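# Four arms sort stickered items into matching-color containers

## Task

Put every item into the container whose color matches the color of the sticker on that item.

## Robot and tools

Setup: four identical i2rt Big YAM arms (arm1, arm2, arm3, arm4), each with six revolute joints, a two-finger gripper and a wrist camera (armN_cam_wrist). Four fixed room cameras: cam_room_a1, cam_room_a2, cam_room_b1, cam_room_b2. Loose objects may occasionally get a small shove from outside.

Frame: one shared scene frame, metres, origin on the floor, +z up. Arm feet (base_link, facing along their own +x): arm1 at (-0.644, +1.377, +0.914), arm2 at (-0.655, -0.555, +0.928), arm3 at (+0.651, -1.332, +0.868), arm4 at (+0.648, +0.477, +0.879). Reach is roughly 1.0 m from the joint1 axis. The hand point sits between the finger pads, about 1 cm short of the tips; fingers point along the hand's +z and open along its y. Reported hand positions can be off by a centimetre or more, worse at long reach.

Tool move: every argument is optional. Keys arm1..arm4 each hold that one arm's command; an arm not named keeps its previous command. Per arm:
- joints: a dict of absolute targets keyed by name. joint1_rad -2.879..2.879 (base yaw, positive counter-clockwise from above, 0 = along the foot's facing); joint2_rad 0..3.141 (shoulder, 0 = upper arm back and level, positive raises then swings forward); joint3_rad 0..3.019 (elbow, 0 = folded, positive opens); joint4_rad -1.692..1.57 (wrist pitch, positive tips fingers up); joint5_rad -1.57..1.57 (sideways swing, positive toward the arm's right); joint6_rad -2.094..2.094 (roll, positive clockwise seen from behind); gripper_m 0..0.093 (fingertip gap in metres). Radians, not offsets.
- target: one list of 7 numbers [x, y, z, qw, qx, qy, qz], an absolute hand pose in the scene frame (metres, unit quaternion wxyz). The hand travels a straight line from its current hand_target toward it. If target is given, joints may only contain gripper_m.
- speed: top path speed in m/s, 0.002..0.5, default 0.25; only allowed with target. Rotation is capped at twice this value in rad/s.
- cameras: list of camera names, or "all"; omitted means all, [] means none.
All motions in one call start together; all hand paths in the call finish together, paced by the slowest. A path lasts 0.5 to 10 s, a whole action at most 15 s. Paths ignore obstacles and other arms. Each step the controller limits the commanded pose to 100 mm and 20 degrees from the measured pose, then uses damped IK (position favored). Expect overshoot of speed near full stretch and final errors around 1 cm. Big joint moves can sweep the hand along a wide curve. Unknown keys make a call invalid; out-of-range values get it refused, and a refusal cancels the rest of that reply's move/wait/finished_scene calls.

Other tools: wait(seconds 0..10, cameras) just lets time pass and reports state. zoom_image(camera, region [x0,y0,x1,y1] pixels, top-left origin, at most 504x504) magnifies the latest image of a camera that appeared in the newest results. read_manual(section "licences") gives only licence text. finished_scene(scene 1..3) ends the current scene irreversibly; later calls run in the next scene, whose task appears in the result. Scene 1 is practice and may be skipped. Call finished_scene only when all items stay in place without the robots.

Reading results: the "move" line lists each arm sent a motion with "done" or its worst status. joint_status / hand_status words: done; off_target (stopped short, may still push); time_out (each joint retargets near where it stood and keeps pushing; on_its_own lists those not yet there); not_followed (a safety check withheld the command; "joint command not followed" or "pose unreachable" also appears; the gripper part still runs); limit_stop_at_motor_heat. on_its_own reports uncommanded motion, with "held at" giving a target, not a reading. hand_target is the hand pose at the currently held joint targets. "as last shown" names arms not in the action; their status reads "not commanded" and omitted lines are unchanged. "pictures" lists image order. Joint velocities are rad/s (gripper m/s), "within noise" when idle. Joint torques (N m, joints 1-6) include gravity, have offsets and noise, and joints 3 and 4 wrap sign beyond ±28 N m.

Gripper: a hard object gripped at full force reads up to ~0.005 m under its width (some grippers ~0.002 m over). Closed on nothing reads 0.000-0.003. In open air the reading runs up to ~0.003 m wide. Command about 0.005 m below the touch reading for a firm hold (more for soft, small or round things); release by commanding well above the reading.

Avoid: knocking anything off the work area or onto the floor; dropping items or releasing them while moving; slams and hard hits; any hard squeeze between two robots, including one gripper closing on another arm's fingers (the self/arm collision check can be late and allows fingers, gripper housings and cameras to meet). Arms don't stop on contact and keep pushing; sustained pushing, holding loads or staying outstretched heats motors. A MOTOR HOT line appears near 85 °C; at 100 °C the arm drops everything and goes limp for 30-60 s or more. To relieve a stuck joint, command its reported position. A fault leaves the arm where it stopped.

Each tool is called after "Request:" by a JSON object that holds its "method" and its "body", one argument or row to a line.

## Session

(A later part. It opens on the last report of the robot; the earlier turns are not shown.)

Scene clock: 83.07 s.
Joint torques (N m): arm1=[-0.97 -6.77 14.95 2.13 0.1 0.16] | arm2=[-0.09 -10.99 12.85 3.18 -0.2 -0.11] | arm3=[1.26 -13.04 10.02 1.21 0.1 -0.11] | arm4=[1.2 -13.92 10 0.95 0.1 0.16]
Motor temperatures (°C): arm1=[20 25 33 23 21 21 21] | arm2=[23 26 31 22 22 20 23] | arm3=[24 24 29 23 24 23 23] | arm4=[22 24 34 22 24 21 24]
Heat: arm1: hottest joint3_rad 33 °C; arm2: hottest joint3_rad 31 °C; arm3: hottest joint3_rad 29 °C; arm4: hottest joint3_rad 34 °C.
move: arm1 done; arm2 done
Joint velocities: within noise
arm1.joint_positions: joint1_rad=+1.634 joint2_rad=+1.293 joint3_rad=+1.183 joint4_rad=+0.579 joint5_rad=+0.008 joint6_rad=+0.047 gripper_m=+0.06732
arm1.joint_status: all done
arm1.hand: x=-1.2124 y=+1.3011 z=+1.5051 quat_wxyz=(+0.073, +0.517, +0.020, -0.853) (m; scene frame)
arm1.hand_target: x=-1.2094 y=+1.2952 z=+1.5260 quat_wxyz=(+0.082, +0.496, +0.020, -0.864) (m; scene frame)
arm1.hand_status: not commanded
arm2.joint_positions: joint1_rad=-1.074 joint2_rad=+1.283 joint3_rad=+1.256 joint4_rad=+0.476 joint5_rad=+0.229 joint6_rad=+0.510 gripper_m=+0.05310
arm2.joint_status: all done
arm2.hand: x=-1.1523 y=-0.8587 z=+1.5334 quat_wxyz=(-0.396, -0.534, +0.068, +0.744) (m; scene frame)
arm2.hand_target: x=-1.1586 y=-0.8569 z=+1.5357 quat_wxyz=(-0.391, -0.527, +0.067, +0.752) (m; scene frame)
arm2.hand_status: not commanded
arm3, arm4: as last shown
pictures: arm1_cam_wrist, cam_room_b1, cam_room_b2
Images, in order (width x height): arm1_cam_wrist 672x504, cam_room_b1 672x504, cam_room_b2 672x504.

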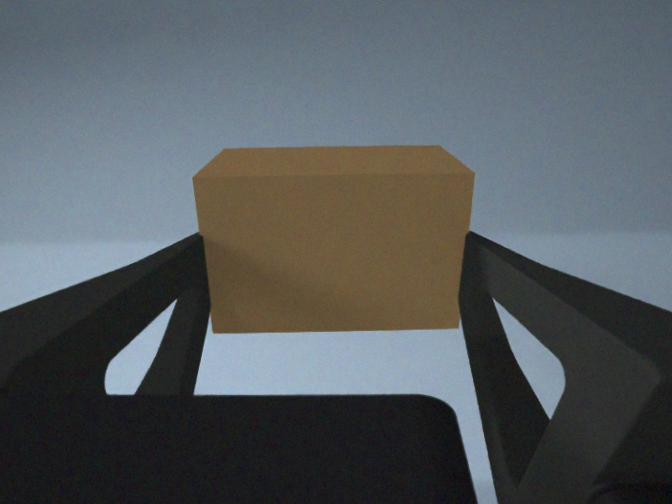

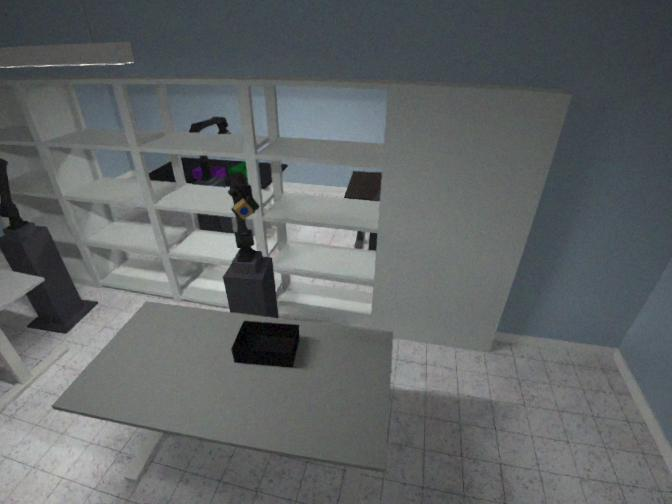

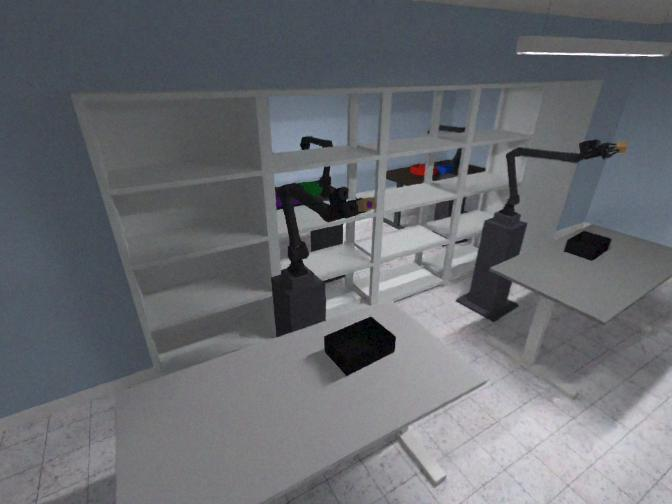

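Request:
{"method": "move", "body": {
  "arm1": {"joints":{"joint2_rad":0.7,"joint3_rad":1.4,"joint4_rad":-1.65,"joint5_rad":0,"joint6_rad":0}},
  "arm2": {"joints":{"joint2_rad":0.7,"joint3_rad":1.4,"joint4_rad":-1.65,"joint5_rad":0,"joint6_rad":0}},
  "arm3": {"joints":{"joint2_rad":0.7,"joint3_rad":1.4,"joint4_rad":-1.65,"joint5_rad":0,"joint6_rad":0}},
  "arm4": {"joints":{"joint2_rad":0.7,"joint3_rad":1.4,"joint4_rad":-1.65,"joint5_rad":0,"joint6_rad":0}},
  "cameras": []
}}

Request:
{"method": "move", "body": {
  "arm1": {"joints":{"joint1_rad":-2.33}},
  "arm2": {"joints":{"joint1_rad":0.876}},
  "arm3": {"joints":{"joint1_rad":-1.95}},
  "arm4": {"joints":{"joint1_rad":1.0}},
  "cameras": ["arm1_cam_wrist","arm2_cam_wrist"]
}}

Request:
{"method": "move", "body": {
  "arm1": {"target":[-0.257,1.061,1.19,0.1229,0.3326,0.9339,-0.0438],"speed":0.3},
  "arm2": {"target":[-0.236,-0.828,1.21,0.2157,0.2775,0.9341,-0.0641],"speed":0.3},
  "cameras": ["arm1_cam_wrist","arm2_cam_wrist"]
}}

Request:
{"method": "move", "body": {
  "arm1": {"target":[-0.06,0.9,1.14,0.1229,0.3326,0.9339,-0.0438],"speed":0.2},
  "arm2": {"target":[-0.05,-0.95,1.14,0.2157,0.2775,0.9341,-0.0641],"speed":0.2},
  "cameras": ["arm1_cam_wrist","arm2_cam_wrist"]
}}

Scene clock: 103.77 s.
Joint torques (N m): arm1=[-0.56 2.84 11.1 0.94 -0.02 -0.06] | arm2=[0.15 -1.61 9.89 1.44 -0.18 -0.08] | arm3=[1.32 0.44 9.47 0.96 0.11 -0.11] | arm4=[1.32 0.38 8.29 0.5 0.06 0.17]
Motor temperatures (°C): arm1=[20 25 35 23 21 21 22] | arm2=[23 26 32 22 22 20 24] | arm3=[24 24 30 23 24 23 23] | arm4=[22 24 35 22 24 21 24]
Heat: arm1: hottest joint3_rad 35 °C; arm2: hottest joint3_rad 32 °C; arm3: hottest joint3_rad 30 °C; arm4: hottest joint3_rad 35 °C.
move: arm1 done; arm2 done; arm3 done; arm4 done
Joint velocities: within noise
arm1.joint_positions: joint1_rad=+1.634 joint2_rad=+0.704 joint3_rad=+1.378 joint4_rad=-1.642 joint5_rad=+0.002 joint6_rad=+0.008 gripper_m=+0.06732
arm1.joint_status: all done
arm1.hand: x=-0.8496 y=+1.3486 z=+1.3805 quat_wxyz=(+0.018, +0.951, +0.059, -0.303) (m; scene frame)
arm1.hand_target: x=-0.8454 y=+1.3464 z=+1.3896 quat_wxyz=(+0.020, +0.947, +0.069, -0.312) (m; scene frame)
arm1.hand_status: not commanded
arm2.joint_positions: joint1_rad=-1.076 joint2_rad=+0.710 joint3_rad=+1.395 joint4_rad=-1.639 joint5_rad=+0.003 joint6_rad=+0.014 gripper_m=+0.05311
arm2.joint_status: all done
arm2.hand: x=-0.8340 y=-0.6805 z=+1.3976 quat_wxyz=(-0.091, -0.911, -0.280, +0.288) (m; scene frame)
arm2.hand_target: x=-0.8298 y=-0.6765 z=+1.3999 quat_wxyz=(-0.090, -0.909, -0.284, +0.290) (m; scene frame)
arm2.hand_status: not commanded
arm3.joint_positions: joint1_rad=+1.688 joint2_rad=+0.699 joint3_rad=+1.383 joint4_rad=-1.645 joint5_rad=-0.002 joint6_rad=+0.006 gripper_m=+0.09398
arm3.joint_status: all done
arm3.hand: x=+0.8631 y=-1.3261 z=+1.3337 quat_wxyz=(-0.301, -0.002, -0.954, +0.005) (m; scene frame)
arm3.hand_target: x=+0.8615 y=-1.3259 z=+1.3404 quat_wxyz=(-0.306, +0.001, -0.952, +0.007) (m; scene frame)
arm3.hand_status: not commanded
arm4.joint_positions: joint1_rad=-1.636 joint2_rad=+0.699 joint3_rad=+1.388 joint4_rad=-1.640 joint5_rad=+0.000 joint6_rad=-0.012 gripper_m=+0.09398
arm4.joint_status: all done
arm4.hand: x=+0.8634 y=+0.4766 z=+1.3471 quat_wxyz=(-0.303, +0.002, -0.953, +0.005) (m; scene frame)
arm4.hand_target: x=+0.8612 y=+0.4779 z=+1.3506 quat_wxyz=(-0.303, -0.001, -0.953, +0.002) (m; scene frame)
arm4.hand_status: not commanded
pictures: none
No camera images: "cameras" was empty.

Scene clock: 106.40 s.
Joint torques (N m): arm1=[-2.73 2.08 11.32 1.11 -0.05 -0.07] | arm2=[1.26 -1.44 9.87 1.48 0 -0.07] | arm3=[0.38 0.21 9.51 0.92 -0.05 -0.09] | arm4=[0.62 1.03 8.35 0.61 0.09 0.16]
Motor temperatures (°C): arm1=[20 25 35 23 21 21 22] | arm2=[23 26 32 22 22 20 24] | arm3=[24 24 29 23 24 23 23] | arm4=[22 24 35 22 24 21 24]
Heat: arm1: hottest joint3_rad 35 °C; arm2: hottest joint3_rad 32 °C; arm3: hottest joint3_rad 29 °C; arm4: hottest joint3_rad 35 °C.
move: arm1 done; arm2 done; arm3 done; arm4 done
Joint velocities: within noise
arm1.joint_positions: joint1_rad=-2.323 joint2_rad=+0.704 joint3_rad=+1.378 joint4_rad=-1.642 joint5_rad=+0.002 joint6_rad=+0.006 gripper_m=+0.06737
arm1.joint_status: all done
arm1.hand: x=-0.4703 y=+1.2398 z=+1.3743 quat_wxyz=(-0.272, -0.322, -0.901, +0.101) (m; scene frame)
arm1.hand_target: x=-0.4739 y=+1.2412 z=+1.3836 quat_wxyz=(-0.280, -0.322, -0.898, +0.105) (m; scene frame)
arm1.hand_status: not commanded
arm2.joint_positions: joint1_rad=+0.871 joint2_rad=+0.710 joint3_rad=+1.395 joint4_rad=-1.639 joint5_rad=-0.001 joint6_rad=+0.014 gripper_m=+0.05311
arm2.joint_status: all done
arm2.hand: x=-0.4751 y=-0.6765 z=+1.3983 quat_wxyz=(-0.292, -0.281, -0.910, +0.083) (m; scene frame)
arm2.hand_target: x=-0.4794 y=-0.6725 z=+1.4006 quat_wxyz=(-0.293, -0.272, -0.913, +0.085) (m; scene frame)
arm2.hand_status: not commanded
arm3.joint_positions: joint1_rad=-1.939 joint2_rad=+0.700 joint3_rad=+1.383 joint4_rad=-1.645 joint5_rad=+0.002 joint6_rad=+0.005 gripper_m=+0.09402
arm3.joint_status: all done
arm3.hand: x=+0.4628 y=-1.2246 z=+1.3317 quat_wxyz=(+0.066, -0.926, +0.235, +0.289) (m; scene frame)
arm3.hand_target: x=+0.4653 y=-1.2235 z=+1.3385 quat_wxyz=(+0.069, -0.923, +0.238, +0.294) (m; scene frame)
arm3.hand_status: not commanded
arm4.joint_positions: joint1_rad=+0.996 joint2_rad=+0.699 joint3_rad=+1.388 joint4_rad=-1.640 joint5_rad=+0.000 joint6_rad=-0.011 gripper_m=+0.09402
arm4.joint_status: all done
arm4.hand: x=+0.4650 y=+0.5850 z=+1.3487 quat_wxyz=(-0.078, +0.921, -0.239, -0.296) (m; scene frame)
arm4.hand_target: x=+0.4665 y=+0.5832 z=+1.3521 quat_wxyz=(-0.076, +0.920, -0.243, -0.297) (m; scene frame)
arm4.hand_status: not commanded
pictures: arm1_cam_wrist, arm2_cam_wrist
Images, in order (width x height): arm1_cam_wrist 672x504, arm2_cam_wrist 672x504.

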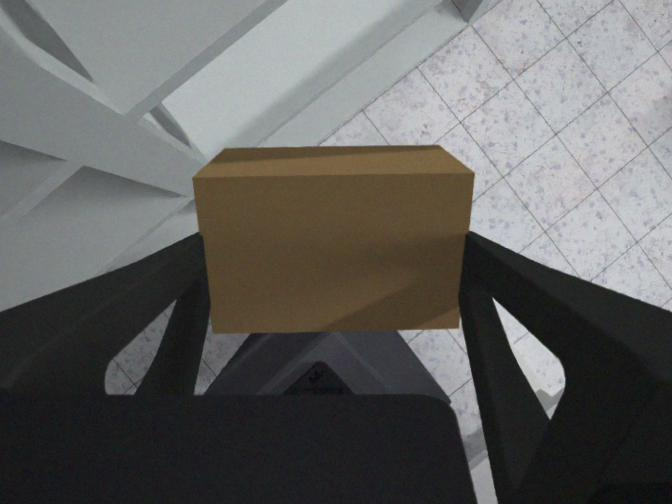

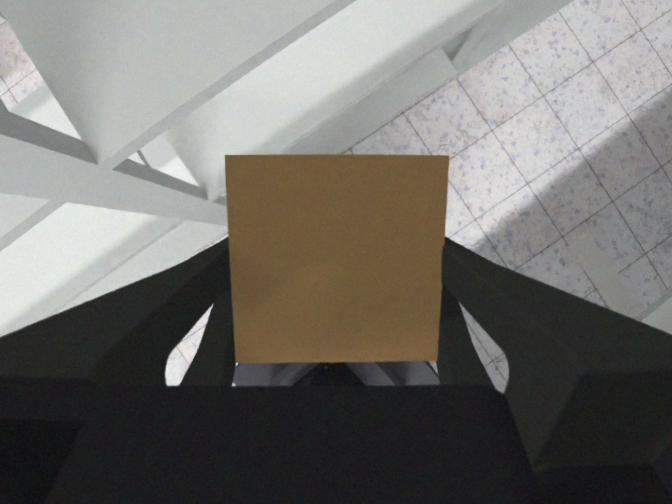

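Scene clock: 108.37 s.
Joint torques (N m): arm1=[-2.78 -10.58 16.79 1.1 -0.07 -0.05] | arm2=[1.49 -13.86 16.64 2.21 0.15 -0.03] | arm3=[0.56 0.15 9.51 0.94 -0.05 -0.1] | arm4=[1.85 0.67 8.28 0.69 0.08 0.17]
Motor temperatures (°C): arm1=[20 25 35 23 21 21 22] | arm2=[23 26 32 22 22 20 24] | arm3=[24 24 29 23 24 23 23] | arm4=[22 24 35 22 24 21 24]
Heat: arm1: hottest joint3_rad 35 °C; arm2: hottest joint3_rad 32 °C; arm3: hottest joint3_rad 29 °C; arm4: hottest joint3_rad 35 °C.
move: arm1 off_target; arm2 off_target
Joint velocities: within noise
arm1.joint_positions: joint1_rad=-2.323 joint2_rad=+1.467 joint3_rad=+1.401 joint4_rad=-1.316 joint5_rad=-0.007 joint6_rad=+0.002 gripper_m=+0.06737
arm1.joint_status: not commanded
arm1.hand: x=-0.2689 y=+1.0758 z=+1.1551 quat_wxyz=(-0.083, -0.334, -0.939, +0.030) (m; scene frame)
arm1.hand_target: x=-0.2587 y=+1.0625 z=+1.1902 quat_wxyz=(-0.123, -0.333, -0.934, +0.044) (m; scene frame)
arm1.hand_status: off_target (0.040 m and 4.9 deg from the pose sent, 0.334 m and 18.8 deg at the start)
arm2.joint_positions: joint1_rad=+0.874 joint2_rad=+1.367 joint3_rad=+1.261 joint4_rad=-1.105 joint5_rad=+0.002 joint6_rad=+0.014 gripper_m=+0.05311
arm2.joint_status: not commanded
arm2.hand: x=-0.2559 y=-0.8190 z=+1.1727 quat_wxyz=(-0.172, -0.288, -0.941, +0.049) (m; scene frame)
arm2.hand_target: x=-0.2382 y=-0.8265 z=+1.2105 quat_wxyz=(-0.216, -0.278, -0.934, +0.064) (m; scene frame)
arm2.hand_status: off_target (0.043 m and 5.5 deg from the pose sent, 0.340 m and 9.5 deg at the start)
arm3, arm4: as last shown
pictures: arm1_cam_wrist, arm2_cam_wrist
Images, in order (width x height): arm1_cam_wrist 672x504, arm2_cam_wrist 672x504.

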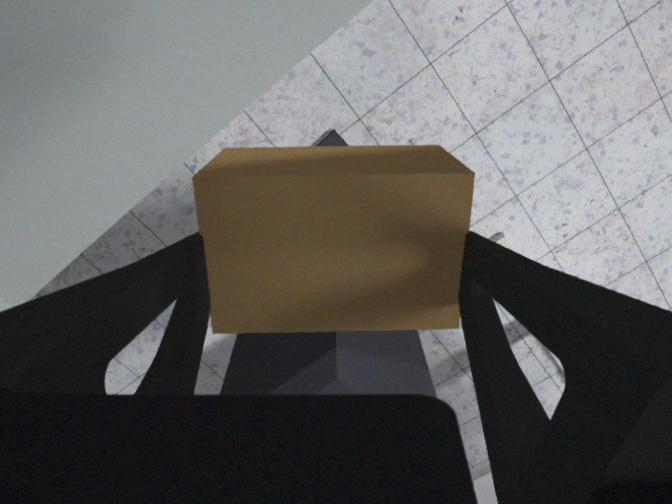

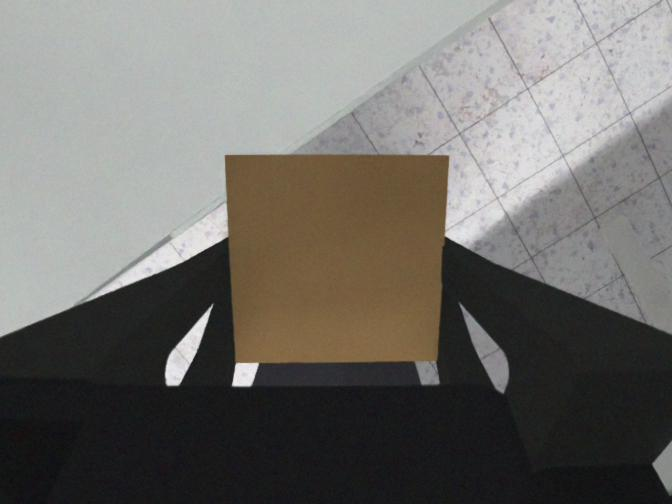

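Scene clock: 110.70 s.
Joint torques (N m): arm1=[-1.38 -20.84 16.77 0.32 0.02 -0.01] | arm2=[1.08 -21.13 16.98 1.07 0.09 -0.06] | arm3=[0.5 0.21 9.52 0.9 -0.05 -0.09] | arm4=[0.85 0.38 8.34 0.68 0.08 0.13]
Motor temperatures (°C): arm1=[20 25 36 23 21 21 22] | arm2=[23 26 32 22 22 20 24] | arm3=[24 24 29 23 24 23 23] | arm4=[22 24 35 22 24 21 24]
Heat: arm1: hottest joint3_rad 36 °C; arm2: hottest joint3_rad 32 °C; arm3: hottest joint3_rad 29 °C; arm4: hottest joint3_rad 35 °C.
move: arm1 off_target; arm2 off_target
Joint velocities: within noise
arm1.joint_positions: joint1_rad=-2.335 joint2_rad=+2.237 joint3_rad=+2.407 joint4_rad=-1.516 joint5_rad=-0.008 joint6_rad=+0.001 gripper_m=+0.06737
arm1.joint_status: not commanded
arm1.hand: x=-0.0715 y=+0.9030 z=+1.1151 quat_wxyz=(-0.099, -0.339, -0.935, +0.036) (m; scene frame)
arm1.hand_target: x=-0.0612 y=+0.9010 z=+1.1399 quat_wxyz=(-0.124, -0.333, -0.934, +0.044) (m; scene frame)
arm1.hand_status: off_target (0.028 m and 3.0 deg from the pose sent, 0.274 m and 4.9 deg at the start)
arm2.joint_positions: joint1_rad=+0.874 joint2_rad=+1.950 joint3_rad=+1.849 joint4_rad=-1.050 joint5_rad=+0.002 joint6_rad=+0.014 gripper_m=+0.05311
arm2.joint_status: not commanded
arm2.hand: x=-0.0660 y=-0.9433 z=+1.1222 quat_wxyz=(-0.200, -0.287, -0.935, +0.058) (m; scene frame)
arm2.hand_target: x=-0.0512 y=-0.9491 z=+1.1401 quat_wxyz=(-0.216, -0.278, -0.934, +0.064) (m; scene frame)
arm2.hand_status: off_target (0.025 m and 2.2 deg from the pose sent, 0.246 m and 5.5 deg at the start)
arm3, arm4: as last shown
pictures: arm1_cam_wrist, arm2_cam_wrist
Images, in order (width x height): arm1_cam_wrist 672x504, arm2_cam_wrist 672x504.

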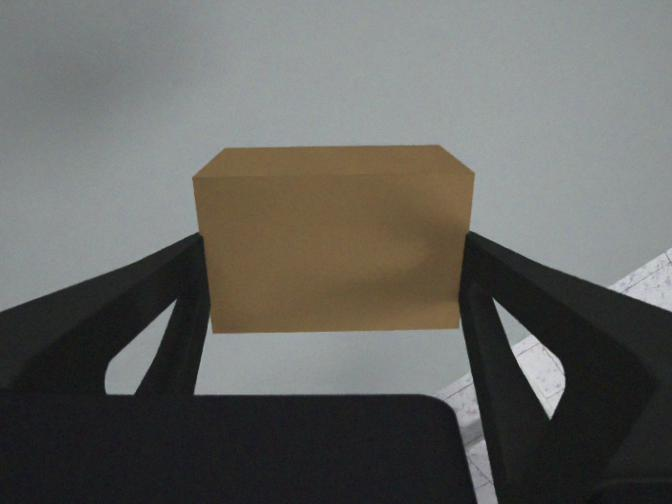

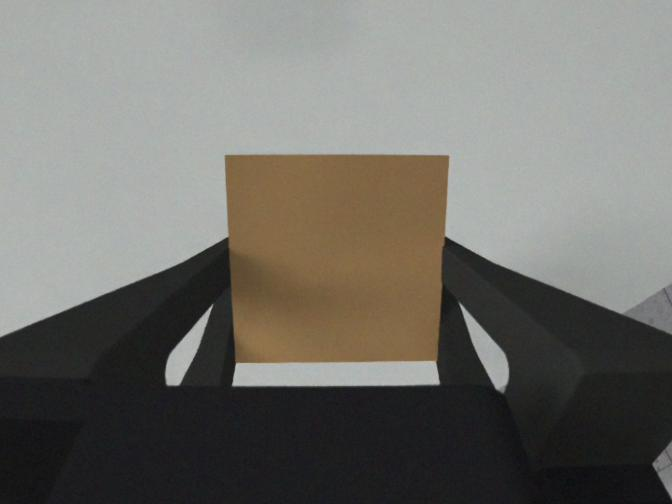

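Request:
{"method": "move", "body": {
  "arm1": {"target":[-0.06,0.9,1.06,0.1229,0.3326,0.9339,-0.0438],"speed":0.12},
  "arm2": {"target":[-0.05,-0.95,1.055,0.2157,0.2775,0.9341,-0.0641],"speed":0.12},
  "cameras": []
}}

Request:
{"method": "move", "body": {
  "arm1": {"target":[-0.06,0.9,1.045,0.1229,0.3326,0.9339,-0.0438],"speed":0.04},
  "arm2": {"target":[-0.05,-0.95,1.035,0.2157,0.2775,0.9341,-0.0641],"speed":0.04},
  "cameras": []
}}

Request:
{"method": "move", "body": {
  "arm1": {"target":[-0.06,0.9,1.033,0.1229,0.3326,0.9339,-0.0438],"speed":0.04},
  "arm2": {"target":[-0.05,-0.95,1.022,0.2157,0.2775,0.9341,-0.0641],"speed":0.04},
  "cameras": ["arm1_cam_wrist","arm2_cam_wrist"]
}}

Scene clock: 118.90 s.
Joint torques (N m): arm1=[-1.2 -22.59 11.58 1.32 -0.02 -0.04] | arm2=[1.2 -21.01 10.84 2.45 0.07 -0.07] | arm3=[0.44 0.21 9.52 0.91 -0.05 -0.09] | arm4=[1.26 0.67 8.24 0.59 0.07 0.15]
Motor temperatures (°C): arm1=[20 26 35 23 21 21 22] | arm2=[23 26 33 22 22 20 24] | arm3=[24 24 29 23 24 23 23] | arm4=[22 23 34 22 24 21 24]
Heat: arm1: hottest joint3_rad 35 °C; arm2: hottest joint3_rad 33 °C; arm3: hottest joint3_rad 29 °C; arm4: hottest joint3_rad 34 °C.
move: arm1 off_target; arm2 off_target
Joint velocities: within noise
arm1.joint_positions: joint1_rad=-2.335 joint2_rad=+2.236 joint3_rad=+2.205 joint4_rad=-1.309 joint5_rad=-0.008 joint6_rad=+0.001 gripper_m=+0.06737
arm1.joint_status: not commanded
arm1.hand: x=-0.0677 y=+0.8990 z=+1.0389 quat_wxyz=(-0.102, -0.339, -0.935, +0.037) (m; scene frame)
arm1.hand_target: x=-0.0603 y=+0.9002 z=+1.0601 quat_wxyz=(-0.123, -0.333, -0.934, +0.044) (m; scene frame)
arm1.hand_status: off_target (0.022 m and 2.6 deg from the pose sent, 0.056 m and 3.0 deg at the start)
arm2.joint_positions: joint1_rad=+0.874 joint2_rad=+1.988 joint3_rad=+1.761 joint4_rad=-0.882 joint5_rad=+0.002 joint6_rad=+0.014 gripper_m=+0.05311
arm2.joint_status: not commanded
arm2.hand: x=-0.0544 y=-0.9507 z=+1.0708 quat_wxyz=(-0.220, -0.286, -0.931, +0.063) (m; scene frame)
arm2.hand_target: x=-0.0503 y=-0.9497 z=+1.0552 quat_wxyz=(-0.216, -0.278, -0.934, +0.064) (m; scene frame)
arm2.hand_status: off_target (0.016 m and 1.1 deg from the pose sent, 0.069 m and 2.2 deg at the start)
arm3, arm4: as last shown
pictures: none
No camera images: "cameras" was empty.

Scene clock: 119.90 s.
Joint torques (N m): arm1=[-1.38 -22.65 10.48 1.28 0.02 0.01] | arm2=[1.14 -20.19 10.29 2.48 0.06 -0.07] | arm3=[0.56 0.21 9.5 0.95 -0.04 -0.11] | arm4=[1.32 1.03 8.32 0.55 0.09 0.17]
Motor temperatures (°C): arm1=[20 26 35 23 21 21 22] | arm2=[23 26 33 22 22 20 24] | arm3=[24 24 29 23 24 23 23] | arm4=[22 23 34 22 24 21 24]
Heat: arm1: hottest joint3_rad 35 °C; arm2: hottest joint3_rad 33 °C; arm3: hottest joint3_rad 29 °C; arm4: hottest joint3_rad 34 °C.
move: arm1 off_target; arm2 off_target
Joint velocities: within noise
arm1.joint_positions: joint1_rad=-2.335 joint2_rad=+2.234 joint3_rad=+2.183 joint4_rad=-1.274 joint5_rad=-0.008 joint6_rad=+0.001 gripper_m=+0.06737
arm1.joint_status: not commanded
arm1.hand: x=-0.0656 y=+0.8972 z=+1.0327 quat_wxyz=(-0.109, -0.338, -0.934, +0.039) (m; scene frame)
arm1.hand_target: x=-0.0601 y=+0.9001 z=+1.0448 quat_wxyz=(-0.123, -0.333, -0.934, +0.044) (m; scene frame)
arm1.hand_status: off_target (0.014 m and 1.8 deg from the pose sent, 0.010 m and 2.7 deg at the start)
arm2.joint_positions: joint1_rad=+0.874 joint2_rad=+1.992 joint3_rad=+1.735 joint4_rad=-0.837 joint5_rad=+0.002 joint6_rad=+0.014 gripper_m=+0.05311
arm2.joint_status: not commanded
arm2.hand: x=-0.0529 y=-0.9516 z=+1.0605 quat_wxyz=(-0.227, -0.285, -0.929, +0.065) (m; scene frame)
arm2.hand_target: x=-0.0508 y=-0.9494 z=+1.0352 quat_wxyz=(-0.215, -0.278, -0.934, +0.064) (m; scene frame)
arm2.hand_status: off_target (0.026 m and 1.6 deg from the pose sent, 0.036 m and 1.1 deg at the start)
arm3, arm4: as last shown
pictures: none
No camera images: "cameras" was empty.

Scene clock: 120.87 s.
Joint torques (N m): arm1=[-1.26 -21.01 9.89 1.46 0.02 0.01] | arm2=[1.08 -20.37 10.21 2.5 0.06 -0.07] | arm3=[0.32 0.32 9.54 0.96 -0.04 -0.09] | arm4=[0.67 0.56 8.25 0.55 0.07 0.15]
Motor temperatures (°C): arm1=[20 26 35 23 21 21 22] | arm2=[23 26 33 22 22 20 24] | arm3=[24 24 29 23 24 23 23] | arm4=[22 23 34 22 24 21 24]
Heat: arm1: hottest joint3_rad 35 °C; arm2: hottest joint3_rad 33 °C; arm3: hottest joint3_rad 29 °C; arm4: hottest joint3_rad 34 °C.
move: arm1 done; arm2 off_target
Joint velocities: within noise
arm1.joint_positions: joint1_rad=-2.335 joint2_rad=+2.224 joint3_rad=+2.162 joint4_rad=-1.247 joint5_rad=-0.008 joint6_rad=+0.001 gripper_m=+0.06737
arm1.joint_status: not commanded
arm1.hand: x=-0.0648 y=+0.8965 z=+1.0325 quat_wxyz=(-0.116, -0.338, -0.933, +0.042) (m; scene frame)
arm1.hand_target: x=-0.0600 y=+0.9000 z=+1.0332 quat_wxyz=(-0.123, -0.333, -0.934, +0.044) (m; scene frame)
arm1.hand_status: done (0.006 m and 1.0 deg from the pose sent, 0.006 m and 1.8 deg at the start)
arm2.joint_positions: joint1_rad=+0.874 joint2_rad=+2.004 joint3_rad=+1.717 joint4_rad=-0.808 joint5_rad=+0.002 joint6_rad=+0.014 gripper_m=+0.05311
arm2.joint_status: not commanded
arm2.hand: x=-0.0525 y=-0.9518 z=+1.0469 quat_wxyz=(-0.226, -0.285, -0.929, +0.065) (m; scene frame)
arm2.hand_target: x=-0.0507 y=-0.9495 z=+1.0225 quat_wxyz=(-0.216, -0.278, -0.934, +0.064) (m; scene frame)
arm2.hand_status: off_target (0.025 m and 1.6 deg from the pose sent, 0.039 m and 1.6 deg at the start)
arm3, arm4: as last shown
pictures: arm1_cam_wrist, arm2_cam_wrist
Images, in order (width x height): arm1_cam_wrist 672x504, arm2_cam_wrist 672x504.

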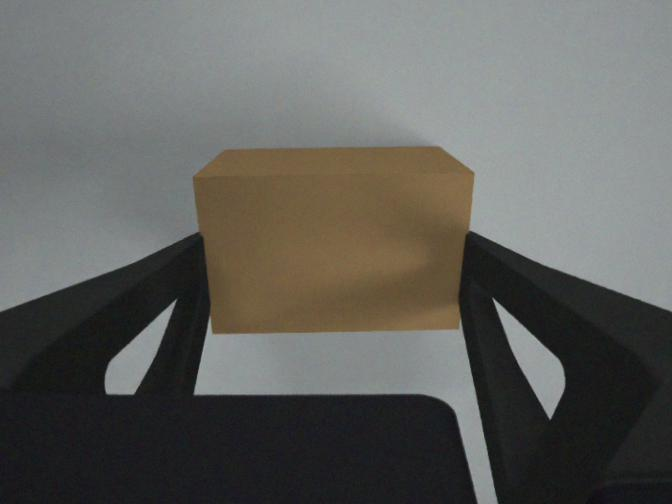

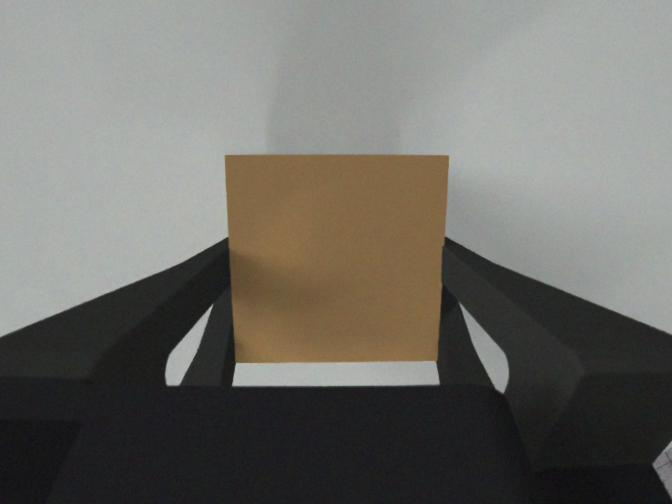

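Request:
{"method": "move", "body": {
  "arm1": {"joints":{"gripper_m":0.093}},
  "arm2": {"target":[-0.05,-0.95,1.012,0.1952,0.2788,0.9385,-0.058],"speed":0.04},
  "cameras": ["arm1_cam_wrist"]
}}

Request:
{"method": "move", "body": {
  "arm1": {"target":[-0.09,0.925,1.13,0.1229,0.3326,0.9339,-0.0438],"speed":0.15},
  "arm2": {"target":[-0.05,-0.95,1.0,0.1952,0.2788,0.9385,-0.058],"speed":0.04},
  "cameras": ["arm1_cam_wrist","arm2_cam_wrist"]
}}

Scene clock: 129.87 s.
Joint torques (N m): arm1=[-1.67 -21.01 11.08 1.4 -0.02 -0.02] | arm2=[1.2 -18.61 12.81 0.68 0.04 -0.04] | arm3=[0.56 0.32 9.51 0.94 -0.06 -0.1] | arm4=[1.14 0.26 8.23 0.58 0.03 0.17]
Motor temperatures (°C): arm1=[20 26 35 23 21 21 22] | arm2=[23 26 33 22 22 20 24] | arm3=[24 24 28 23 24 23 23] | arm4=[22 23 33 22 24 21 24]
Heat: arm1: hottest joint3_rad 35 °C; arm2: hottest joint3_rad 33 °C; arm3: hottest joint3_rad 28 °C; arm4: hottest joint3_rad 33 °C.
move: arm1 done; arm2 off_target
Joint velocities: within noise
arm1.joint_positions: joint1_rad=-2.335 joint2_rad=+2.224 joint3_rad=+2.149 joint4_rad=-1.242 joint5_rad=-0.008 joint6_rad=+0.001 gripper_m=+0.09297
arm1.joint_status: all done
arm1.hand: x=-0.0667 y=+0.8981 z=+1.0269 quat_wxyz=(-0.112, -0.338, -0.934, +0.041) (m; scene frame)
arm1.hand_target: x=-0.0599 y=+0.9000 z=+1.0331 quat_wxyz=(-0.123, -0.333, -0.934, +0.044) (m; scene frame)
arm1.hand_status: not commanded
arm2.joint_positions: joint1_rad=+0.874 joint2_rad=+2.013 joint3_rad=+1.717 joint4_rad=-0.810 joint5_rad=+0.002 joint6_rad=+0.010 gripper_m=+0.05311
arm2.joint_status: not commanded
arm2.hand: x=-0.0530 y=-0.9515 z=+1.0405 quat_wxyz=(-0.221, -0.284, -0.931, +0.064) (m; scene frame)
arm2.hand_target: x=-0.0510 y=-0.9493 z=+1.0123 quat_wxyz=(-0.196, -0.279, -0.938, +0.058) (m; scene frame)
arm2.hand_status: off_target (0.029 m and 3.2 deg from the pose sent, 0.035 m and 3.9 deg at the start)
arm3, arm4: as last shown
pictures: arm1_cam_wrist
Images, in order (width x height): arm1_cam_wrist 672x504.

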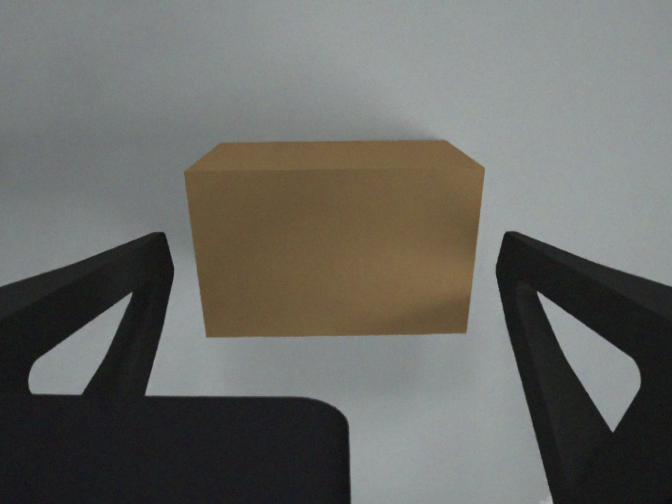

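Scene clock: 131.10 s.
Joint torques (N m): arm1=[-1.9 -19.43 13.18 0.5 0.02 0.02] | arm2=[1.08 -17.9 11.37 1.77 0.05 -0.05] | arm3=[0.44 0.15 9.55 0.9 -0.04 -0.09] | arm4=[1.26 0.32 8.29 0.65 0.07 0.16]
Motor temperatures (°C): arm1=[20 26 35 23 21 21 22] | arm2=[23 26 33 22 22 20 24] | arm3=[24 24 28 23 24 23 23] | arm4=[22 23 33 22 24 21 24]
Heat: arm1: hottest joint3_rad 35 °C; arm2: hottest joint3_rad 33 °C; arm3: hottest joint3_rad 28 °C; arm4: hottest joint3_rad 33 °C.
move: arm1 off_target; arm2 off_target
Joint velocities: within noise
arm1.joint_positions: joint1_rad=-2.335 joint2_rad=+2.084 joint3_rad=+2.136 joint4_rad=-1.373 joint5_rad=-0.008 joint6_rad=+0.001 gripper_m=+0.09297
arm1.joint_status: not commanded
arm1.hand: x=-0.0955 y=+0.9230 z=+1.1133 quat_wxyz=(-0.111, -0.338, -0.934, +0.040) (m; scene frame)
arm1.hand_target: x=-0.0902 y=+0.9252 z=+1.1299 quat_wxyz=(-0.123, -0.333, -0.934, +0.044) (m; scene frame)
arm1.hand_status: off_target (0.018 m and 1.5 deg from the pose sent, 0.109 m and 1.4 deg at the start)
arm2.joint_positions: joint1_rad=+0.874 joint2_rad=+2.013 joint3_rad=+1.717 joint4_rad=-0.810 joint5_rad=+0.002 joint6_rad=+0.010 gripper_m=+0.05311
arm2.joint_status: not commanded
arm2.hand: x=-0.0530 y=-0.9515 z=+1.0403 quat_wxyz=(-0.221, -0.284, -0.931, +0.064) (m; scene frame)
arm2.hand_target: x=-0.0519 y=-0.9487 z=+1.0008 quat_wxyz=(-0.195, -0.279, -0.939, +0.058) (m; scene frame)
arm2.hand_status: off_target (0.040 m and 3.2 deg from the pose sent, 0.041 m and 3.2 deg at the start)
arm3, arm4: as last shown
pictures: arm1_cam_wrist, arm2_cam_wrist
Images, in order (width x height): arm1_cam_wrist 672x504, arm2_cam_wrist 672x504.

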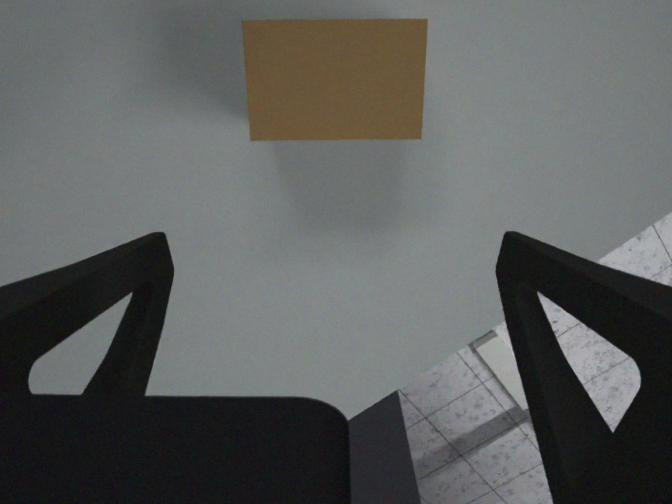

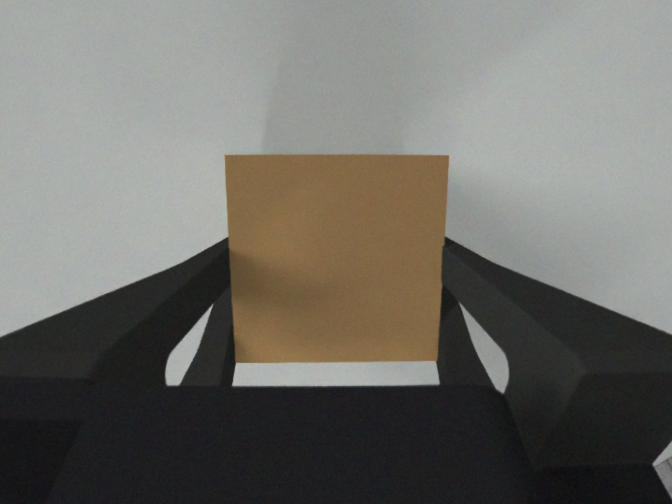

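Request:
{"method": "move", "body": {
  "arm1": {"target":[-0.31,1.10,1.2,0.1229,0.3326,0.9339,-0.0438],"speed":0.3},
  "arm2": {"joints":{"gripper_m":0.093}},
  "arm4": {"target":[0.261,0.707,1.21,0.0823,-0.9124,0.3303,0.2275],"speed":0.3},
  "cameras": ["arm2_cam_wrist"]
}}

Request:
{"method": "move", "body": {
  "arm2": {"target":[-0.12,-0.905,1.15,0.1952,0.2788,0.9385,-0.058],"speed":0.2},
  "arm1": {"joints":{"joint2_rad":0.7,"joint3_rad":1.4,"joint4_rad":-1.65}},
  "arm4": {"target":[0.005,0.838,1.13,0.0823,-0.9124,0.3303,0.2275],"speed":0.25},
  "arm3": {"target":[0.26,-1.12,1.21,0.0705,-0.9282,0.2829,0.2314],"speed":0.25},
  "cameras": ["arm2_cam_wrist","arm4_cam_wrist"]
}}

Request:
{"method": "move", "body": {
  "arm2": {"target":[-0.30,-0.79,1.2,0.1952,0.2788,0.9385,-0.058],"speed":0.3},
  "arm3": {"target":[0.03,-1.0,1.15,0.0705,-0.9282,0.2829,0.2314],"speed":0.2},
  "arm4": {"target":[-0.065,0.897,1.075,0.0823,-0.9124,0.3303,0.2275],"speed":0.12},
  "cameras": ["arm3_cam_wrist","arm4_cam_wrist"]
}}

Scene clock: 145.13 s.
Joint torques (N m): arm1=[-2.26 -6.3 11.11 0.61 -0.02 -0.1] | arm2=[1.14 -20.84 11.23 1.66 0.05 -0.04] | arm3=[0.5 0.15 9.52 0.95 -0.06 -0.11] | arm4=[1.38 -11.46 12.14 1.2 0.27 0.16]
Motor temperatures (°C): arm1=[20 27 36 23 21 21 22] | arm2=[23 27 34 22 22 20 24] | arm3=[24 24 28 23 24 23 23] | arm4=[22 23 33 22 24 21 24]
Heat: arm1: hottest joint3_rad 36 °C; arm2: hottest joint3_rad 34 °C; arm3: hottest joint3_rad 28 °C; arm4: hottest joint3_rad 33 °C.
move: arm1 done; arm2 done; arm4 off_target
Joint velocities: within noise
arm1.joint_positions: joint1_rad=-2.335 joint2_rad=+1.276 joint3_rad=+1.327 joint4_rad=-1.328 joint5_rad=-0.011 joint6_rad=-0.007 gripper_m=+0.09297
arm1.joint_status: not commanded
arm1.hand: x=-0.3084 y=+1.1023 z=+1.2049 quat_wxyz=(-0.132, -0.333, -0.933, +0.047) (m; scene frame)
arm1.hand_target: x=-0.3101 y=+1.1001 z=+1.2000 quat_wxyz=(-0.123, -0.333, -0.934, +0.044) (m; scene frame)
arm1.hand_status: done (0.006 m and 1.1 deg from the pose sent, 0.291 m and 1.5 deg at the start)
arm2.joint_positions: joint1_rad=+0.874 joint2_rad=+2.042 joint3_rad=+1.717 joint4_rad=-0.810 joint5_rad=+0.002 joint6_rad=+0.010 gripper_m=+0.09292
arm2.joint_status: all done
arm2.hand: x=-0.0536 y=-0.9509 z=+1.0198 quat_wxyz=(-0.207, -0.285, -0.934, +0.060) (m; scene frame)
arm2.hand_target: x=-0.0519 y=-0.9487 z=+1.0009 quat_wxyz=(-0.195, -0.279, -0.939, +0.058) (m; scene frame)
arm2.hand_status: not commanded
arm3.joint_positions: joint1_rad=-1.939 joint2_rad=+0.700 joint3_rad=+1.383 joint4_rad=-1.645 joint5_rad=+0.002 joint6_rad=+0.005 gripper_m=+0.09402
arm3.joint_status: not commanded
arm3.hand: x=+0.4628 y=-1.2246 z=+1.3317 quat_wxyz=(+0.066, -0.926, +0.235, +0.289) (m; scene frame)
arm3.hand_target: x=+0.4653 y=-1.2235 z=+1.3385 quat_wxyz=(+0.069, -0.923, +0.238, +0.294) (m; scene frame)
arm3.hand_status: not commanded
arm4.joint_positions: joint1_rad=+1.014 joint2_rad=+1.233 joint3_rad=+1.276 joint4_rad=-1.207 joint5_rad=+0.094 joint6_rad=+0.162 gripper_m=+0.09402
arm4.joint_status: not commanded
arm4.hand: x=+0.2722 y=+0.7037 z=+1.1818 quat_wxyz=(-0.077, +0.922, -0.328, -0.193) (m; scene frame)
arm4.hand_target: x=+0.2622 y=+0.7063 z=+1.2102 quat_wxyz=(-0.082, +0.912, -0.330, -0.228) (m; scene frame)
arm4.hand_status: off_target (0.031 m and 4.2 deg from the pose sent, 0.275 m and 13.1 deg at the start)
pictures: arm2_cam_wrist
Images, in order (width x height): arm2_cam_wrist 672x504.

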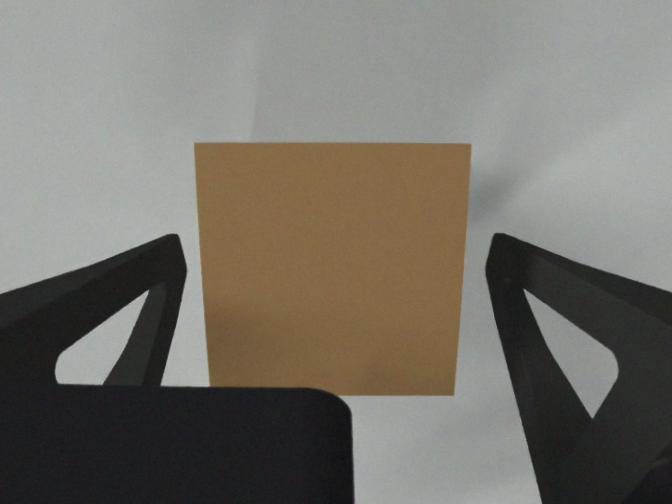

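Scene clock: 147.20 s.
Joint torques (N m): arm1=[-2.49 2.14 10.91 1.09 -0.08 -0.09] | arm2=[0.97 -20.07 10.28 1.05 0.05 -0.03] | arm3=[2.26 -11.05 12.42 1.43 0.16 0.02] | arm4=[1.61 -23.36 12.92 0.34 0.28 0.15]
Motor temperatures (°C): arm1=[20 27 36 23 21 21 22] | arm2=[23 27 33 22 22 20 24] | arm3=[24 24 28 23 24 23 23] | arm4=[22 23 34 22 24 21 24]
Heat: arm1: hottest joint3_rad 36 °C; arm2: hottest joint3_rad 33 °C; arm3: hottest joint3_rad 28 °C; arm4: hottest joint3_rad 34 °C.
move: arm1 done; arm2 done; arm3 off_target; arm4 off_target
Joint velocities: within noise
arm1.joint_positions: joint1_rad=-2.335 joint2_rad=+0.698 joint3_rad=+1.382 joint4_rad=-1.644 joint5_rad=-0.011 joint6_rad=-0.008 gripper_m=+0.09297
arm1.joint_status: all done
arm1.hand: x=-0.4725 y=+1.2410 z=+1.3768 quat_wxyz=(-0.276, -0.320, -0.901, +0.100) (m; scene frame)
arm1.hand_target: x=-0.4741 y=+1.2409 z=+1.3835 quat_wxyz=(-0.281, -0.318, -0.900, +0.103) (m; scene frame)
arm1.hand_status: not commanded
arm2.joint_positions: joint1_rad=+0.874 joint2_rad=+1.769 joint3_rad=+1.669 joint4_rad=-1.039 joint5_rad=+0.002 joint6_rad=+0.010 gripper_m=+0.09292
arm2.joint_status: not commanded
arm2.hand: x=-0.1156 y=-0.9109 z=+1.1554 quat_wxyz=(-0.206, -0.285, -0.934, +0.060) (m; scene frame)
arm2.hand_target: x=-0.1200 y=-0.9050 z=+1.1500 quat_wxyz=(-0.195, -0.279, -0.939, +0.058) (m; scene frame)
arm2.hand_status: done (0.009 m and 1.5 deg from the pose sent, 0.153 m and 1.6 deg at the start)
arm3.joint_positions: joint1_rad=-1.923 joint2_rad=+1.207 joint3_rad=+1.305 joint4_rad=-1.234 joint5_rad=+0.070 joint6_rad=+0.105 gripper_m=+0.09402
arm3.joint_status: not commanded
arm3.hand: x=+0.2697 y=-1.1184 z=+1.1874 quat_wxyz=(+0.067, -0.934, +0.287, +0.203) (m; scene frame)
arm3.hand_target: x=+0.2609 y=-1.1203 z=+1.2099 quat_wxyz=(+0.070, -0.928, +0.283, +0.231) (m; scene frame)
arm3.hand_status: off_target (0.025 m and 3.4 deg from the pose sent, 0.259 m and 8.6 deg at the start)
arm4.joint_positions: joint1_rad=+1.022 joint2_rad=+1.992 joint3_rad=+2.003 joint4_rad=-1.135 joint5_rad=+0.099 joint6_rad=+0.169 gripper_m=+0.09402
arm4.joint_status: not commanded
arm4.hand: x=+0.0171 y=+0.8372 z=+1.1125 quat_wxyz=(-0.081, +0.917, -0.328, -0.212) (m; scene frame)
arm4.hand_target: x=+0.0059 y=+0.8376 z=+1.1299 quat_wxyz=(-0.082, +0.912, -0.330, -0.228) (m; scene frame)
arm4.hand_status: off_target (0.021 m and 1.8 deg from the pose sent, 0.303 m and 4.2 deg at the start)
pictures: arm2_cam_wrist, arm4_cam_wrist
Images, in order (width x height): arm2_cam_wrist 672x504, arm4_cam_wrist 672x504.

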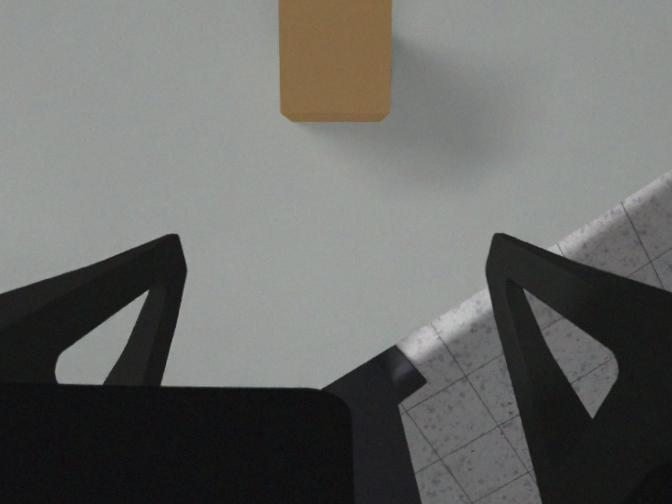

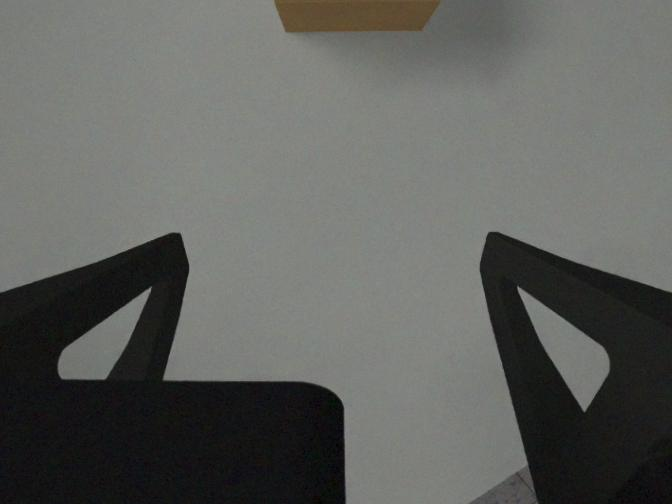

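Scene clock: 149.50 s.
Joint torques (N m): arm1=[-2.37 3.02 10.95 0.9 -0.03 -0.09] | arm2=[0.79 -10.05 10.3 1.06 -0.01 -0.05] | arm3=[1.79 -21.42 14.34 0.53 -0.01 -0.07] | arm4=[0.21 -25.52 12.92 0.29 0.04 -0.08]
Motor temperatures (°C): arm1=[20 27 35 23 21 21 22] | arm2=[23 27 33 22 22 20 24] | arm3=[24 24 29 23 24 23 23] | arm4=[22 23 34 22 24 21 24]
Heat: arm1: hottest joint3_rad 35 °C; arm2: hottest joint3_rad 33 °C; arm3: hottest joint3_rad 29 °C; arm4: hottest joint3_rad 34 °C.
move: arm2 off_target; arm3 off_target; arm4 done
Joint velocities: within noise
arm1: as last shown
arm2.joint_positions: joint1_rad=+0.874 joint2_rad=+1.192 joint3_rad=+1.182 joint4_rad=-1.121 joint5_rad=+0.002 joint6_rad=+0.009 gripper_m=+0.09293
arm2.joint_status: not commanded
arm2.hand: x=-0.2952 y=-0.7934 z=+1.2093 quat_wxyz=(-0.209, -0.284, -0.934, +0.061) (m; scene frame)
arm2.hand_target: x=-0.2999 y=-0.7900 z=+1.2001 quat_wxyz=(-0.195, -0.279, -0.939, +0.058) (m; scene frame)
arm2.hand_status: off_target (0.011 m and 1.8 deg from the pose sent, 0.225 m and 1.5 deg at the start)
arm3.joint_positions: joint1_rad=-1.923 joint2_rad=+1.881 joint3_rad=+1.919 joint4_rad=-1.159 joint5_rad=+0.070 joint6_rad=+0.105 gripper_m=+0.09402
arm3.joint_status: not commanded
arm3.hand: x=+0.0416 y=-1.0025 z=+1.1260 quat_wxyz=(+0.068, -0.932, +0.286, +0.210) (m; scene frame)
arm3.hand_target: x=+0.0312 y=-1.0006 z=+1.1497 quat_wxyz=(+0.071, -0.928, +0.283, +0.232) (m; scene frame)
arm3.hand_status: off_target (0.027 m and 2.5 deg from the pose sent, 0.270 m and 3.3 deg at the start)
arm4.joint_positions: joint1_rad=+1.009 joint2_rad=+2.316 joint3_rad=+2.445 joint4_rad=-1.230 joint5_rad=+0.094 joint6_rad=+0.169 gripper_m=+0.09402
arm4.joint_status: not commanded
arm4.hand: x=-0.0591 y=+0.8887 z=+1.0742 quat_wxyz=(-0.082, +0.913, -0.333, -0.223) (m; scene frame)
arm4.hand_target: x=-0.0644 y=+0.8966 z=+1.0747 quat_wxyz=(-0.083, +0.912, -0.330, -0.228) (m; scene frame)
arm4.hand_status: done (0.010 m and 0.6 deg from the pose sent, 0.108 m and 1.8 deg at the start)
pictures: arm3_cam_wrist, arm4_cam_wrist
Images, in order (width x height): arm3_cam_wrist 672x504, arm4_cam_wrist 672x504.

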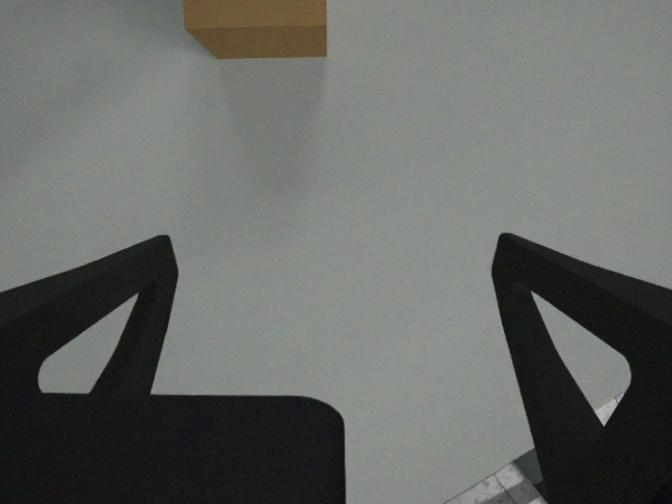

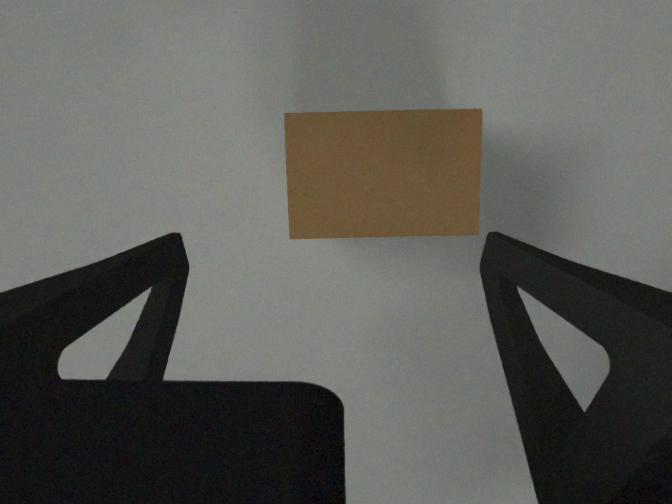

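Request:
{"method": "move", "body": {
  "arm2": {"joints":{"joint2_rad":0.7,"joint3_rad":1.4,"joint4_rad":-1.65}},
  "arm3": {"target":[-0.04,-0.982,1.125,0.0705,-0.9282,0.2829,0.2314],"speed":0.15},
  "arm4": {"target":[-0.072,0.927,1.07,0.0823,-0.9124,0.3303,0.2275],"speed":0.1},
  "cameras": ["arm3_cam_wrist","arm4_cam_wrist"]
}}

Scene clock: 161.00 s.
Joint torques (N m): arm1=[-2.37 2.67 10.96 0.99 -0.03 -0.02] | arm2=[0.79 -0.32 9.81 1.48 -0.01 -0.05] | arm3=[2.43 -25.11 14.26 0.51 0.16 0.02] | arm4=[1.44 -26.93 12.74 0.5 0.01 -0.08]
Motor temperatures (°C): arm1=[20 26 34 23 21 21 22] | arm2=[23 26 32 22 22 20 24] | arm3=[24 24 31 23 24 23 23] | arm4=[22 24 35 22 24 21 24]
Heat: arm1: hottest joint3_rad 34 °C; arm2: hottest joint3_rad 32 °C; arm3: hottest joint3_rad 31 °C; arm4: hottest joint3_rad 35 °C.
move: arm2 done; arm3 off_target; arm4 done
Joint velocities: within noise
arm1: as last shown
arm2.joint_positions: joint1_rad=+0.874 joint2_rad=+0.700 joint3_rad=+1.395 joint4_rad=-1.638 joint5_rad=+0.002 joint6_rad=+0.009 gripper_m=+0.09293
arm2.joint_status: all done
arm2.hand: x=-0.4778 y=-0.6746 z=+1.4003 quat_wxyz=(-0.297, -0.277, -0.910, +0.086) (m; scene frame)
arm2.hand_target: x=-0.4799 y=-0.6731 z=+1.4006 quat_wxyz=(-0.293, -0.272, -0.913, +0.087) (m; scene frame)
arm2.hand_status: not commanded
arm3.joint_positions: joint1_rad=-1.908 joint2_rad=+2.117 joint3_rad=+2.228 joint4_rad=-1.231 joint5_rad=+0.076 joint6_rad=+0.115 gripper_m=+0.09402
arm3.joint_status: not commanded
arm3.hand: x=-0.0276 y=-0.9787 z=+1.1020 quat_wxyz=(+0.068, -0.932, +0.285, +0.211) (m; scene frame)
arm3.hand_target: x=-0.0388 y=-0.9825 z=+1.1249 quat_wxyz=(+0.070, -0.928, +0.283, +0.232) (m; scene frame)
arm3.hand_status: off_target (0.026 m and 2.4 deg from the pose sent, 0.084 m and 2.5 deg at the start)
arm4.joint_positions: joint1_rad=+0.974 joint2_rad=+2.464 joint3_rad=+2.720 joint4_rad=-1.346 joint5_rad=+0.080 joint6_rad=+0.147 gripper_m=+0.09402
arm4.joint_status: not commanded
arm4.hand: x=-0.0661 y=+0.9236 z=+1.0754 quat_wxyz=(-0.082, +0.910, -0.336, -0.227) (m; scene frame)
arm4.hand_target: x=-0.0714 y=+0.9266 z=+1.0698 quat_wxyz=(-0.083, +0.912, -0.330, -0.230) (m; scene frame)
arm4.hand_status: done (0.009 m and 0.7 deg from the pose sent, 0.041 m and 0.6 deg at the start)
pictures: arm3_cam_wrist, arm4_cam_wrist
Images, in order (width x height): arm3_cam_wrist 672x504, arm4_cam_wrist 672x504.

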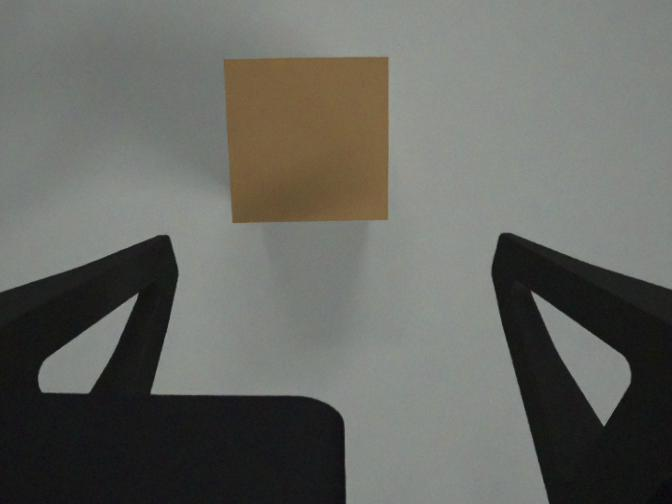

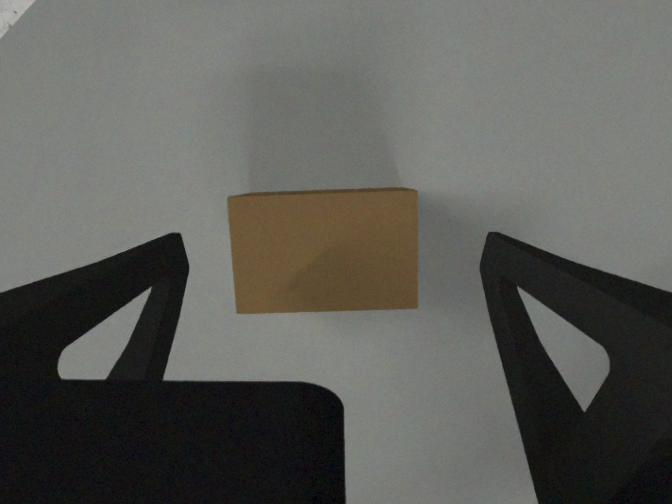

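Request:
{"method": "move", "body": {
  "arm3": {"target":[-0.07,-0.966,1.084,0.0705,-0.9282,0.2829,0.2314],"speed":0.1},
  "arm4": {"target":[-0.071,0.921,1.022,0.0823,-0.9124,0.3303,0.2275],"speed":0.1},
  "cameras": ["arm3_cam_wrist","arm4_cam_wrist"]
}}

Scene clock: 169.20 s.
Joint torques (N m): arm1=[-2.14 2.78 10.93 1.07 -0.04 -0.05] | arm2=[0.73 -0.38 9.81 1.5 -0.02 -0.06] | arm3=[2.2 -26.4 14.26 1.18 0.12 -0.01] | arm4=[1.2 -30.51 9.05 1.35 0.08 -0.04]
Motor temperatures (°C): arm1=[20 26 34 23 21 21 22] | arm2=[23 26 32 22 22 20 23] | arm3=[24 25 33 23 24 23 23] | arm4=[22 26 36 22 24 21 24]
Heat: arm1: hottest joint3_rad 34 °C; arm2: hottest joint3_rad 32 °C; arm3: hottest joint3_rad 33 °C; arm4: hottest joint3_rad 36 °C.
move: arm3 off_target; arm4 done
Joint velocities: within noise
arm1, arm2: as last shown
arm3.joint_positions: joint1_rad=-1.908 joint2_rad=+2.235 joint3_rad=+2.329 joint4_rad=-1.228 joint5_rad=+0.076 joint6_rad=+0.115 gripper_m=+0.09402
arm3.joint_status: not commanded
arm3.hand: x=-0.0542 y=-0.9662 z=+1.0616 quat_wxyz=(+0.067, -0.934, +0.285, +0.204) (m; scene frame)
arm3.hand_target: x=-0.0684 y=-0.9667 z=+1.0842 quat_wxyz=(+0.070, -0.928, +0.283, +0.232) (m; scene frame)
arm3.hand_status: off_target (0.027 m and 3.2 deg from the pose sent, 0.048 m and 2.4 deg at the start)
arm4.joint_positions: joint1_rad=+0.978 joint2_rad=+2.426 joint3_rad=+2.490 joint4_rad=-1.179 joint5_rad=+0.081 joint6_rad=+0.147 gripper_m=+0.09402
arm4.joint_status: not commanded
arm4.hand: x=-0.0672 y=+0.9202 z=+1.0129 quat_wxyz=(-0.080, +0.914, -0.335, -0.215) (m; scene frame)
arm4.hand_target: x=-0.0709 y=+0.9209 z=+1.0221 quat_wxyz=(-0.082, +0.912, -0.330, -0.227) (m; scene frame)
arm4.hand_status: done (0.010 m and 1.5 deg from the pose sent, 0.054 m and 0.8 deg at the start)
pictures: arm3_cam_wrist, arm4_cam_wrist
Images, in order (width x height): arm3_cam_wrist 672x504, arm4_cam_wrist 672x504.

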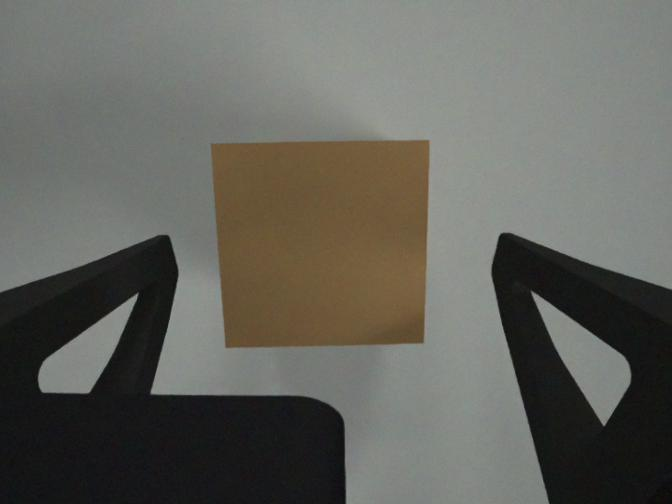

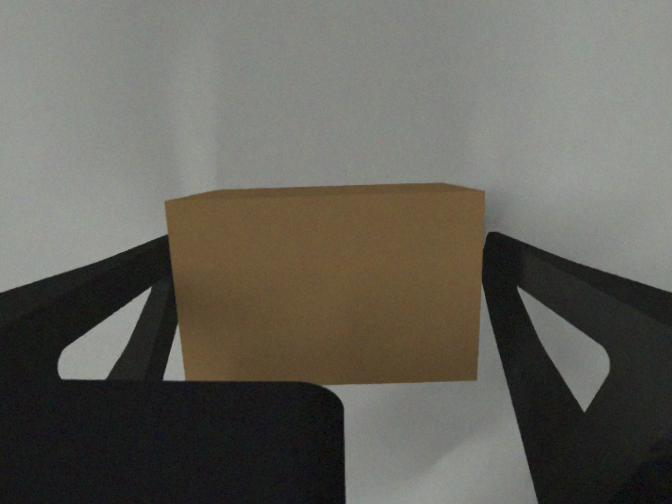

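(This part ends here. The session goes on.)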